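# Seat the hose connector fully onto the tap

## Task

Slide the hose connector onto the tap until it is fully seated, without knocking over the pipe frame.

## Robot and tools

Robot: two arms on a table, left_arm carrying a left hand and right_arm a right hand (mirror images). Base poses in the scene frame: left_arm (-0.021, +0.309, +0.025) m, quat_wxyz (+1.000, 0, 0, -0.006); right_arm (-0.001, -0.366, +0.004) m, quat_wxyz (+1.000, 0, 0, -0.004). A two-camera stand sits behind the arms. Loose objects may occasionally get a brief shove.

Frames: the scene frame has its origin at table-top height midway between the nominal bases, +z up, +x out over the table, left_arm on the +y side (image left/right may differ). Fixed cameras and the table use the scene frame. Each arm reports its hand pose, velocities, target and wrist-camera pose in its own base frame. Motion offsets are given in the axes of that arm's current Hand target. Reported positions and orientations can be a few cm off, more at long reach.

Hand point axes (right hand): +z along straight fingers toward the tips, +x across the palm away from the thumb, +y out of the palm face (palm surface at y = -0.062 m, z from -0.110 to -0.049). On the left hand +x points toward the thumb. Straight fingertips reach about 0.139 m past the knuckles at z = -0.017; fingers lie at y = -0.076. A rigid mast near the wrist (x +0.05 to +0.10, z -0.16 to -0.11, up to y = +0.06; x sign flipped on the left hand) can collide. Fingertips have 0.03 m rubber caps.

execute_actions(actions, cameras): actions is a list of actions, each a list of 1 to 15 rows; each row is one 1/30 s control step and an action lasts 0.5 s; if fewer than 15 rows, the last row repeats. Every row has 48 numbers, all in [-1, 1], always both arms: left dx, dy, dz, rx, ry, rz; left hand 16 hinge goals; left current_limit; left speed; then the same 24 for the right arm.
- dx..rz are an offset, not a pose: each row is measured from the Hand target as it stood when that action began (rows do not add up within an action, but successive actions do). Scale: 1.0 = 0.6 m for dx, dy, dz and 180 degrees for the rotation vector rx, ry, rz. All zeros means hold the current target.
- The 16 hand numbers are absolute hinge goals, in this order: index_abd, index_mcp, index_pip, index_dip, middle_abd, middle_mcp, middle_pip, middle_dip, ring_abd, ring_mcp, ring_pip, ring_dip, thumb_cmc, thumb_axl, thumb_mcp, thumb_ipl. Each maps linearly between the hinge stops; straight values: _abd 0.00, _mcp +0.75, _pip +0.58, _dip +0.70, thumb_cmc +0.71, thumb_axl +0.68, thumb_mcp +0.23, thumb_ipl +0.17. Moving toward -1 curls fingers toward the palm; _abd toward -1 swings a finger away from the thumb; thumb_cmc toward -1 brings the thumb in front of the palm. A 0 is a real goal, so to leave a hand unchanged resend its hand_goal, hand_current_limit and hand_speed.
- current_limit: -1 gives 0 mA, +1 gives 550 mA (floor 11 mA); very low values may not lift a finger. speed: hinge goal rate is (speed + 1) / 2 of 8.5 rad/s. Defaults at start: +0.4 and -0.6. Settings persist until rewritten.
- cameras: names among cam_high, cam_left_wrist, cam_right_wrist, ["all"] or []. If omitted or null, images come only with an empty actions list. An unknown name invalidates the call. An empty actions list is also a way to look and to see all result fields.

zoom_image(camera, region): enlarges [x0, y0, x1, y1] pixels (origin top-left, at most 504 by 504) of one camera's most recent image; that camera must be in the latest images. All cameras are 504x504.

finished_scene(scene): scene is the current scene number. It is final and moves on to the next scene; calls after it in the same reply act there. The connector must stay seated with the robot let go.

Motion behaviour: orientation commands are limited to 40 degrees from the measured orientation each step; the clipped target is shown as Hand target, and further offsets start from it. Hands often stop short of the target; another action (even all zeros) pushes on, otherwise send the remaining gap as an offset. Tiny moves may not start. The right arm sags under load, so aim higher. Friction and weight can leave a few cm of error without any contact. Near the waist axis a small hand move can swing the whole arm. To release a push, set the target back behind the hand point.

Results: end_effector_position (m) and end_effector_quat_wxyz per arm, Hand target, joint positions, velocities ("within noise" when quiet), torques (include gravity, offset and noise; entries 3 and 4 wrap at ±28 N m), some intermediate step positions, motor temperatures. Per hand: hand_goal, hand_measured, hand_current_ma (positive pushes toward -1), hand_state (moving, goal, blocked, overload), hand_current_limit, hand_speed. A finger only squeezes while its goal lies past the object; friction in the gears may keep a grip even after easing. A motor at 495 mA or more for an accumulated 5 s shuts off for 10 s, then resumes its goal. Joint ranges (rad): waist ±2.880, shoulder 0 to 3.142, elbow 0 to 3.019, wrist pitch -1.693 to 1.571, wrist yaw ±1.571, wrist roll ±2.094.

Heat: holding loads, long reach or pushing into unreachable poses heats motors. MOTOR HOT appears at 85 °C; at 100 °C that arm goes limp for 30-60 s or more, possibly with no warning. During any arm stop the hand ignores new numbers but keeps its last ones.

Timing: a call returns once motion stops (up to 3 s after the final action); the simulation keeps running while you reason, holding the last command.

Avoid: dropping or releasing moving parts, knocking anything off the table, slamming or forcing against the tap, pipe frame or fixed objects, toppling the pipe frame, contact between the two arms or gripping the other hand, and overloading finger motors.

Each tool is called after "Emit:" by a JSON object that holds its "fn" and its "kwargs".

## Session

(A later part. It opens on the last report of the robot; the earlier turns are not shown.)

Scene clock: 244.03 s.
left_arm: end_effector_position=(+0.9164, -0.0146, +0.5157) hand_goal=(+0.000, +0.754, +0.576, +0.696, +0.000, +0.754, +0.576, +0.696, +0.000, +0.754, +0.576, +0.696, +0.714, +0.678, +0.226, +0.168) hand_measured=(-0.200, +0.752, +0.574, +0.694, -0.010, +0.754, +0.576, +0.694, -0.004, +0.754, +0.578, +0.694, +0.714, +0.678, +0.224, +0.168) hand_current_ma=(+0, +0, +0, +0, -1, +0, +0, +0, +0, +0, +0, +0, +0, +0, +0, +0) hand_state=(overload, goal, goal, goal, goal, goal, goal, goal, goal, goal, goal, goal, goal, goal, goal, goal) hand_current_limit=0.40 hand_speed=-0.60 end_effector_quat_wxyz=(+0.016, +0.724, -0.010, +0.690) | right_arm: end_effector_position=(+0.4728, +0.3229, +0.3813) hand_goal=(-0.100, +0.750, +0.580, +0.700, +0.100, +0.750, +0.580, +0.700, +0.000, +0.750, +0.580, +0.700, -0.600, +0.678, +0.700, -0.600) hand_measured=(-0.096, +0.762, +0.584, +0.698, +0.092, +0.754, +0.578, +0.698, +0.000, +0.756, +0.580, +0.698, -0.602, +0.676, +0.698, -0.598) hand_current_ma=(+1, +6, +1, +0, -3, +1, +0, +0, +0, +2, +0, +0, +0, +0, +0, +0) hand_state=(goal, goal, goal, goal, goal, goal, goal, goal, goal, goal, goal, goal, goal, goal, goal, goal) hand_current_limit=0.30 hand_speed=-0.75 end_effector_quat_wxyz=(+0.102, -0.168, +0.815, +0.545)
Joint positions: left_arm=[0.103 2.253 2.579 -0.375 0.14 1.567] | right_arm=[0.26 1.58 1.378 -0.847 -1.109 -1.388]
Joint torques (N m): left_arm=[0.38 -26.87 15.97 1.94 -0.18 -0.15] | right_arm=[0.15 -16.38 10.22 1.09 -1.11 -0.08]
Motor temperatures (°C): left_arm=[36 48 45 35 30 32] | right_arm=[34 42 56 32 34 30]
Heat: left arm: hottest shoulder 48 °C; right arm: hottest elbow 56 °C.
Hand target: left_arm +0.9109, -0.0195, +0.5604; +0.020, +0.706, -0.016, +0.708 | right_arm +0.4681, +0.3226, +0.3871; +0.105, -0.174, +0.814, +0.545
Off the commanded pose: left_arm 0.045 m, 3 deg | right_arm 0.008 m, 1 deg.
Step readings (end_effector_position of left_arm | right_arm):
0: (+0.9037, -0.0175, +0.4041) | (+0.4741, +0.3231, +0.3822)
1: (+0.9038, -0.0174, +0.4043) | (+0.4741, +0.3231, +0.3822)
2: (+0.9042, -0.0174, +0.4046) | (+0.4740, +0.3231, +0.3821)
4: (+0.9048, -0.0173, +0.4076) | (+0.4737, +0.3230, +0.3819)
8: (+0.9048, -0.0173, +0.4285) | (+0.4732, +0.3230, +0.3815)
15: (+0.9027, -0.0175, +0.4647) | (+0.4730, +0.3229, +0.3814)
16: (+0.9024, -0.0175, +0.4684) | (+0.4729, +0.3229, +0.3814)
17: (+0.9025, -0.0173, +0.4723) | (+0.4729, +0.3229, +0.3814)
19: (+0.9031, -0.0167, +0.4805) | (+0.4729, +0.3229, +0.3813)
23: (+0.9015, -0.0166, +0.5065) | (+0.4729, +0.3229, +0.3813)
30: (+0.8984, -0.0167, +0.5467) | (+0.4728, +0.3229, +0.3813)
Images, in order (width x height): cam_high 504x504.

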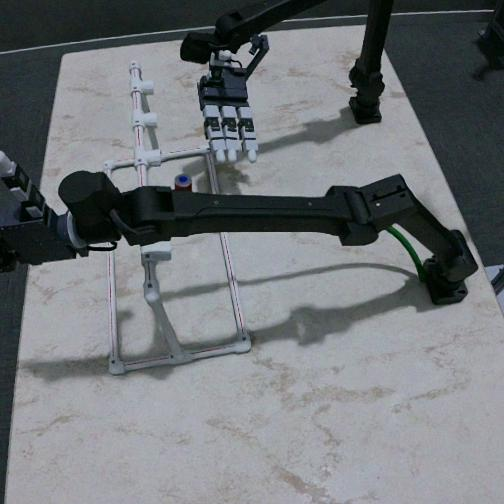

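Emit:
{"fn": "execute_actions", "kwargs": {"actions": [[[0.1,-0.05,0,0,0,0, 0,0.754,0.576,0.696, 0,0.754,0.576,0.696, 0,0.754,0.576,0.696, 0.714,0.678,0.226,0.168, 0.4,-0.6, 0,0,0,0,0,0, -0.1,0.75,0.58,0.7, 0.1,0.75,0.58,0.7, 0,0.75,0.58,0.7, -0.6,0.678,0.7,-0.6, 0.3,-0.75]],[[0.02,-0.05,-0.08,0,0,0, 0,0.754,0.576,0.696, 0,0.754,0.576,0.696, 0,0.754,0.576,0.696, 0.714,0.678,0.226,0.168, 0.4,-0.6, 0,0,0,0,0,0, -0.1,0.75,0.58,0.7, 0.1,0.75,0.58,0.7, 0,0.75,0.58,0.7, -0.6,0.678,0.7,-0.6, 0.3,-0.75]],[[0,0,-0.15,0,0,0, 0,0.754,0.576,0.696, 0,0.754,0.576,0.696, 0,0.754,0.576,0.696, 0.714,0.678,0.226,0.168, 0.4,-0.6, 0,0,0,0,0,0, -0.1,0.75,0.58,0.7, 0.1,0.75,0.58,0.7, 0,0.75,0.58,0.7, -0.6,0.678,0.7,-0.6, 0.3,-0.75]]], "cameras": ["cam_high"]}}

Emit:
{"fn": "zoom_image", "kwargs": {"camera": "cam_high", "region": [90, 110, 250, 270]}}

Scene clock: 246.83 s.
left_arm: end_effector_position=(+0.7785, +0.0454, +0.6302) hand_goal=(+0.000, +0.754, +0.576, +0.696, +0.000, +0.754, +0.576, +0.696, +0.000, +0.754, +0.576, +0.696, +0.714, +0.678, +0.226, +0.168) hand_measured=(-0.200, +0.754, +0.574, +0.694, -0.010, +0.756, +0.576, +0.694, -0.004, +0.754, +0.578, +0.694, +0.714, +0.678, +0.224, +0.168) hand_current_ma=(+0, +0, +0, +0, -1, +0, +0, +0, +0, +0, +0, +0, +0, +0, +0, +0) hand_state=(overload, goal, goal, goal, goal, goal, goal, goal, goal, goal, goal, goal, goal, goal, goal, goal) hand_current_limit=0.40 hand_speed=-0.60 end_effector_quat_wxyz=(+0.037, +0.753, -0.055, +0.655) | right_arm: end_effector_position=(+0.4728, +0.3229, +0.3813) hand_goal=(-0.100, +0.750, +0.580, +0.700, +0.100, +0.750, +0.580, +0.700, +0.000, +0.750, +0.580, +0.700, -0.600, +0.678, +0.700, -0.600) hand_measured=(-0.096, +0.762, +0.584, +0.698, +0.092, +0.754, +0.578, +0.698, +0.000, +0.756, +0.580, +0.698, -0.602, +0.676, +0.698, -0.598) hand_current_ma=(+1, +6, +1, +0, -3, +1, +0, +0, +0, +2, +0, +0, +0, +0, +0, +0) hand_state=(goal, goal, goal, goal, goal, goal, goal, goal, goal, goal, goal, goal, goal, goal, goal, goal) hand_current_limit=0.30 hand_speed=-0.75 end_effector_quat_wxyz=(+0.102, -0.168, +0.815, +0.545)
Joint positions: left_arm=[0.243 1.967 2.49 -0.674 0.368 1.641] | right_arm=[0.26 1.58 1.378 -0.847 -1.109 -1.388]
Joint torques (N m): left_arm=[1.03 -21.6 8.95 2.76 -0.05 0.09] | right_arm=[0.15 -16.38 10.25 1.07 -1.09 -0.08]
Motor temperatures (°C): left_arm=[36 48 45 35 30 32] | right_arm=[34 42 56 32 34 29]
Heat: left arm: hottest shoulder 48 °C; right arm: hottest elbow 56 °C.
Hand target: left_arm +0.7761, +0.0481, +0.6316; +0.020, +0.706, -0.016, +0.708 | right_arm +0.4681, +0.3226, +0.3871; +0.105, -0.174, +0.814, +0.545
Off the commanded pose: left_arm 0.004 m, 9 deg | right_arm 0.008 m, 1 deg.
elbow stopped short (left arm): the move would have taken joint 3 (elbow) straighter than the controller allows.
Step readings (end_effector_position of left_arm | right_arm):
0: (+0.9164, -0.0146, +0.5157) | (+0.4728, +0.3229, +0.3813)
1: (+0.9161, -0.0146, +0.5167) | (+0.4728, +0.3229, +0.3813)
2: (+0.9160, -0.0143, +0.5180) | (+0.4728, +0.3229, +0.3813)
4: (+0.9157, -0.0119, +0.5259) | (+0.4728, +0.3229, +0.3813)
8: (+0.9094, -0.0057, +0.5549) | (+0.4728, +0.3229, +0.3813)
15: (+0.8977, +0.0112, +0.6046) | (+0.4728, +0.3229, +0.3813)
16: (+0.8970, +0.0119, +0.6081) | (+0.4728, +0.3229, +0.3813)
17: (+0.8955, +0.0118, +0.6088) | (+0.4728, +0.3229, +0.3813)
19: (+0.8927, +0.0109, +0.6054) | (+0.4728, +0.3229, +0.3813)
23: (+0.8907, +0.0210, +0.5943) | (+0.4728, +0.3229, +0.3813)
30: (+0.8881, +0.0493, +0.5861) | (+0.4728, +0.3229, +0.3813)
31: (+0.8873, +0.0512, +0.5854) | (+0.4728, +0.3229, +0.3813)
32: (+0.8845, +0.0506, +0.5848) | (+0.4728, +0.3229, +0.3813)
34: (+0.8762, +0.0482, +0.5823) | (+0.4728, +0.3229, +0.3813)
38: (+0.8521, +0.0455, +0.5906) | (+0.4728, +0.3229, +0.3813)
45: (+0.8001, +0.0443, +0.6285) | (+0.4728, +0.3229, +0.3813)
Images, in order (width x height): cam_high 504x504.

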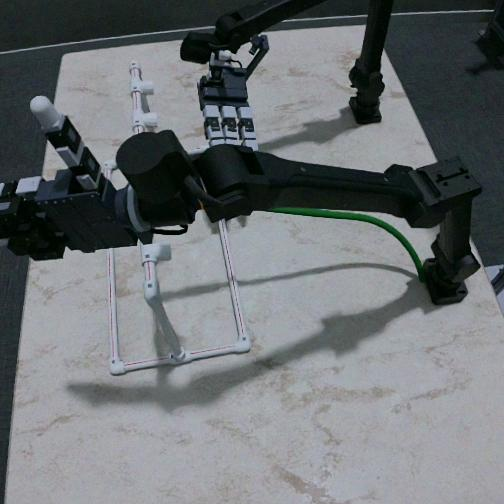

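Scaled by 3.150 from the camera's 504x504 image, which has a finer 720x720 frame.

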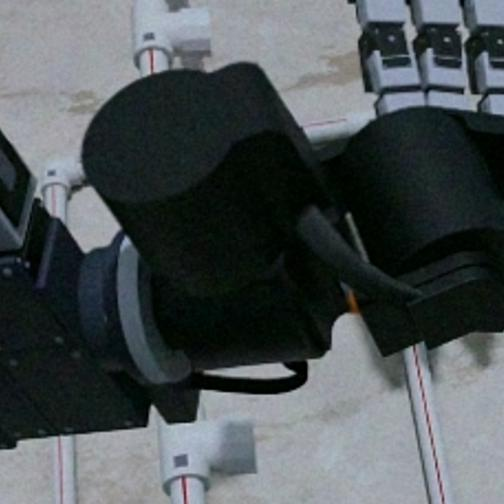

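Emit:
{"fn": "execute_actions", "kwargs": {"actions": [[[0,-0.1,-0.2,0,0,0, 0,0.754,0.576,0.696, 0,0.754,0.576,0.696, 0,0.754,0.576,0.696, 0.714,0.678,0.226,0.168, 0.4,-0.6, 0,0,0,0,0,0, -0.1,0.75,0.58,0.7, 0.1,0.75,0.58,0.7, 0,0.75,0.58,0.7, -0.6,0.678,0.7,-0.6, 0.3,-0.75]],[[0,-0.1,-0.2,0,0,0, 0,0.754,0.576,0.696, 0,0.754,0.576,0.696, 0,0.754,0.576,0.696, 0.714,0.678,0.226,0.168, 0.4,-0.6, 0,0,0,0,0,0, -0.1,0.75,0.58,0.7, 0.1,0.75,0.58,0.7, 0,0.75,0.58,0.7, -0.6,0.678,0.7,-0.6, 0.3,-0.75]]], "cameras": ["cam_high"]}}

Emit:
{"fn": "zoom_image", "kwargs": {"camera": "cam_high", "region": [140, 140, 260, 260]}}

Scene clock: 248.93 s.
left_arm: end_effector_position=(+0.5450, +0.1851, +0.6247) hand_goal=(+0.000, +0.754, +0.576, +0.696, +0.000, +0.754, +0.576, +0.696, +0.000, +0.754, +0.576, +0.696, +0.714, +0.678, +0.226, +0.168) hand_measured=(-0.198, +0.752, +0.574, +0.694, -0.010, +0.756, +0.576, +0.694, -0.004, +0.754, +0.578, +0.694, +0.714, +0.678, +0.224, +0.168) hand_current_ma=(+0, +0, +0, +0, -1, +0, +0, +0, +0, +0, +0, +0, +0, +0, +0, +0) hand_state=(overload, goal, goal, goal, goal, goal, goal, goal, goal, goal, goal, goal, goal, goal, goal, goal) hand_current_limit=0.40 hand_speed=-0.60 end_effector_quat_wxyz=(+0.019, +0.713, -0.013, +0.701) | right_arm: end_effector_position=(+0.4728, +0.3229, +0.3813) hand_goal=(-0.100, +0.750, +0.580, +0.700, +0.100, +0.750, +0.580, +0.700, +0.000, +0.750, +0.580, +0.700, -0.600, +0.678, +0.700, -0.600) hand_measured=(-0.096, +0.762, +0.584, +0.698, +0.092, +0.754, +0.578, +0.698, +0.000, +0.756, +0.580, +0.698, -0.602, +0.676, +0.698, -0.598) hand_current_ma=(+1, +6, +1, +0, -3, +1, +0, +0, +0, +2, +0, +0, +0, +0, +0, +0) hand_state=(goal, goal, goal, goal, goal, goal, goal, goal, goal, goal, goal, goal, goal, goal, goal, goal) hand_current_limit=0.30 hand_speed=-0.75 end_effector_quat_wxyz=(+0.102, -0.168, +0.815, +0.545)
Joint positions: left_arm=[0.638 1.392 1.633 -0.263 0.683 1.577] | right_arm=[0.26 1.58 1.378 -0.847 -1.109 -1.388]
Joint torques (N m): left_arm=[0.38 -14.15 9.39 2.39 0 -0.16] | right_arm=[0.09 -16.32 10.26 1.06 -1.1 -0.09]
Motor temperatures (°C): left_arm=[36 48 45 35 30 32] | right_arm=[34 42 56 32 34 29]
Heat: left arm: hottest shoulder 48 °C; right arm: hottest elbow 56 °C.
Hand target: left_arm +0.5425, +0.1800, +0.6303; +0.021, +0.706, -0.016, +0.708 | right_arm +0.4681, +0.3226, +0.3871; +0.105, -0.174, +0.814, +0.545
Off the commanded pose: left_arm 0.008 m, 1 deg | right_arm 0.008 m, 1 deg.
Step readings (end_effector_position of left_arm | right_arm):
0: (+0.7785, +0.0454, +0.6302) | (+0.4728, +0.3229, +0.3813)
1: (+0.7783, +0.0455, +0.6292) | (+0.4728, +0.3229, +0.3813)
2: (+0.7740, +0.0454, +0.6263) | (+0.4728, +0.3229, +0.3813)
4: (+0.7603, +0.0488, +0.6128) | (+0.4728, +0.3229, +0.3813)
8: (+0.7257, +0.0872, +0.5951) | (+0.4728, +0.3229, +0.3813)
15: (+0.6706, +0.1320, +0.6137) | (+0.4728, +0.3229, +0.3813)
16: (+0.6652, +0.1295, +0.6181) | (+0.4728, +0.3229, +0.3813)
17: (+0.6551, +0.1256, +0.6211) | (+0.4728, +0.3229, +0.3813)
19: (+0.6320, +0.1206, +0.6199) | (+0.4728, +0.3229, +0.3813)
23: (+0.5839, +0.1534, +0.6208) | (+0.4728, +0.3229, +0.3813)
30: (+0.5440, +0.1890, +0.6304) | (+0.4728, +0.3229, +0.3813)
Images, in order (width x height): cam_high 504x504.

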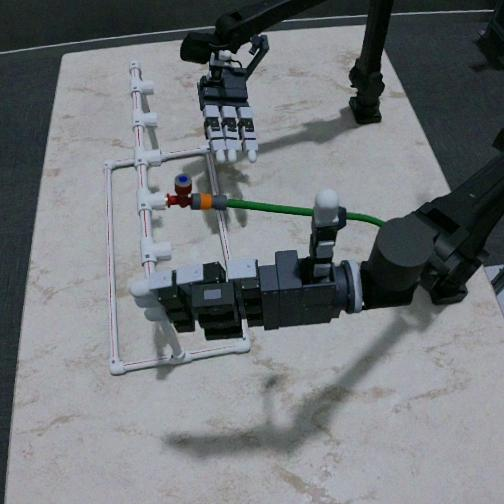

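Scaled by 4.200 from the camera's 504x504 image, which has a finer 720x720 frame.

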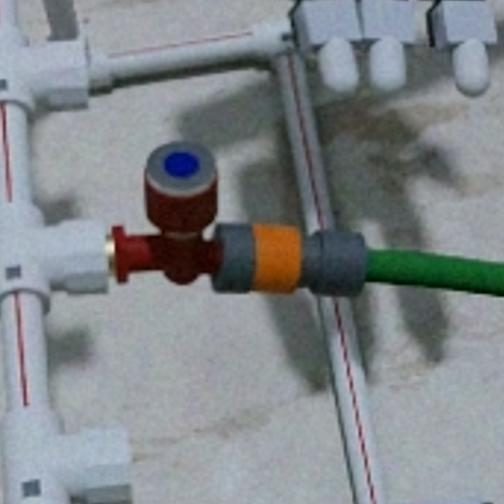

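Emit:
{"fn": "execute_actions", "kwargs": {"actions": [[[0,-0.05,-0.2,0,0,0, 0,0.754,0.576,0.696, 0,0.754,0.576,0.696, 0,0.754,0.576,0.696, 0.714,0.678,0.226,0.168, 0.4,-0.6, 0.1,0,-0.1,0,0,0, -0.1,0.75,0.58,0.7, 0.1,0.75,0.58,0.7, 0,0.75,0.58,0.7, -0.6,0.678,0.7,-0.6, 0.3,-0.75]]], "cameras": ["cam_high"]}}

Emit:
{"fn": "zoom_image", "kwargs": {"camera": "cam_high", "region": [150, 150, 230, 230]}}

Scene clock: 250.57 s.
left_arm: end_effector_position=(+0.4246, +0.2149, +0.6303) hand_goal=(+0.000, +0.754, +0.576, +0.696, +0.000, +0.754, +0.576, +0.696, +0.000, +0.754, +0.576, +0.696, +0.714, +0.678, +0.226, +0.168) hand_measured=(-0.198, +0.754, +0.574, +0.694, -0.010, +0.756, +0.576, +0.694, -0.004, +0.754, +0.578, +0.694, +0.714, +0.678, +0.224, +0.168) hand_current_ma=(+0, +0, +0, +0, -1, +0, +0, +0, +0, +0, +0, +0, +0, +0, +0, +0) hand_state=(overload, goal, goal, goal, goal, goal, goal, goal, goal, goal, goal, goal, goal, goal, goal, goal) hand_current_limit=0.40 hand_speed=-0.60 end_effector_quat_wxyz=(+0.018, +0.708, -0.018, +0.706) | right_arm: end_effector_position=(+0.4167, +0.2591, +0.3857) hand_goal=(-0.100, +0.750, +0.580, +0.700, +0.100, +0.750, +0.580, +0.700, +0.000, +0.750, +0.580, +0.700, -0.600, +0.678, +0.700, -0.600) hand_measured=(-0.096, +0.762, +0.584, +0.698, +0.092, +0.754, +0.578, +0.698, +0.000, +0.756, +0.580, +0.698, -0.602, +0.676, +0.698, -0.598) hand_current_ma=(+1, +6, +1, +0, -3, +1, +0, +0, +0, +2, +0, +0, +0, +0, +0, +0) hand_state=(goal, goal, goal, goal, goal, goal, goal, goal, goal, goal, goal, goal, goal, goal, goal, goal) hand_current_limit=0.30 hand_speed=-0.75 end_effector_quat_wxyz=(+0.104, -0.169, +0.814, +0.546)
Joint positions: left_arm=[0.88 1.225 1.487 -0.266 0.932 1.574] | right_arm=[0.152 1.436 1.244 -1.062 -1.156 -1.621]
Joint torques (N m): left_arm=[0.97 -10.05 9.14 2.13 0.02 -0.17] | right_arm=[-0.26 -12.92 9.91 0.7 -1.21 -0.06]
Motor temperatures (°C): left_arm=[36 47 45 35 29 32] | right_arm=[34 42 56 32 34 29]
Heat: left arm: hottest shoulder 47 °C; right arm: hottest elbow 56 °C.
Hand target: left_arm +0.4241, +0.2160, +0.6298; +0.021, +0.706, -0.016, +0.708 | right_arm +0.4142, +0.2570, +0.3885; +0.105, -0.174, +0.814, +0.545
Off the commanded pose: left_arm 0.001 m, 0 deg | right_arm 0.004 m, 1 deg.
Step readings (end_effector_position of left_arm | right_arm):
0: (+0.5450, +0.1851, +0.6248) | (+0.4728, +0.3229, +0.3813)
1: (+0.5440, +0.1843, +0.6242) | (+0.4723, +0.3226, +0.3811)
2: (+0.5386, +0.1820, +0.6228) | (+0.4694, +0.3210, +0.3807)
4: (+0.5184, +0.1833, +0.6160) | (+0.4561, +0.3114, +0.3767)
8: (+0.4708, +0.2115, +0.6153) | (+0.4343, +0.2828, +0.3747)
15: (+0.4262, +0.2176, +0.6340) | (+0.4228, +0.2596, +0.3873)
Images, in order (width x height): cam_high 504x504.

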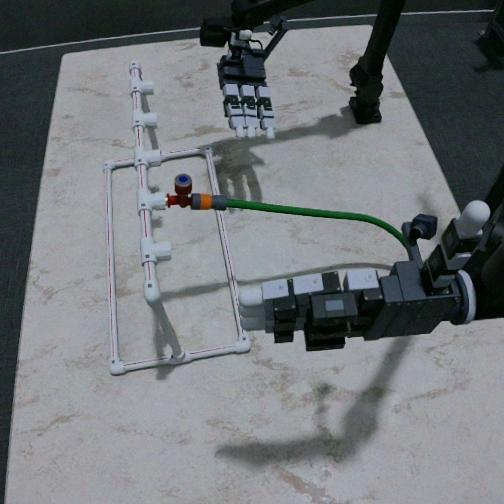

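Scaled by 6.300 from the camera's 504x504 image, which has a finer 720x720 frame.

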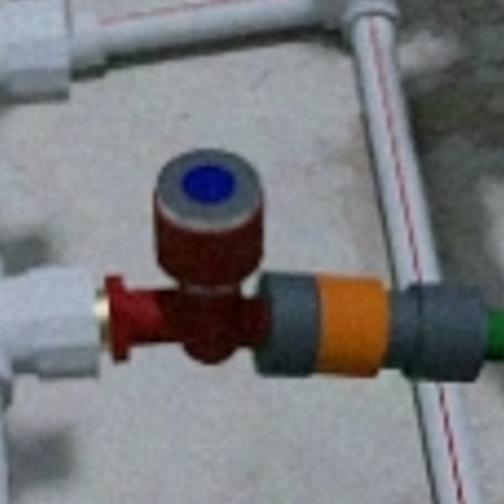

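Emit:
{"fn": "finished_scene", "kwargs": {"scene": 2}}

The scene is finished: the task was done.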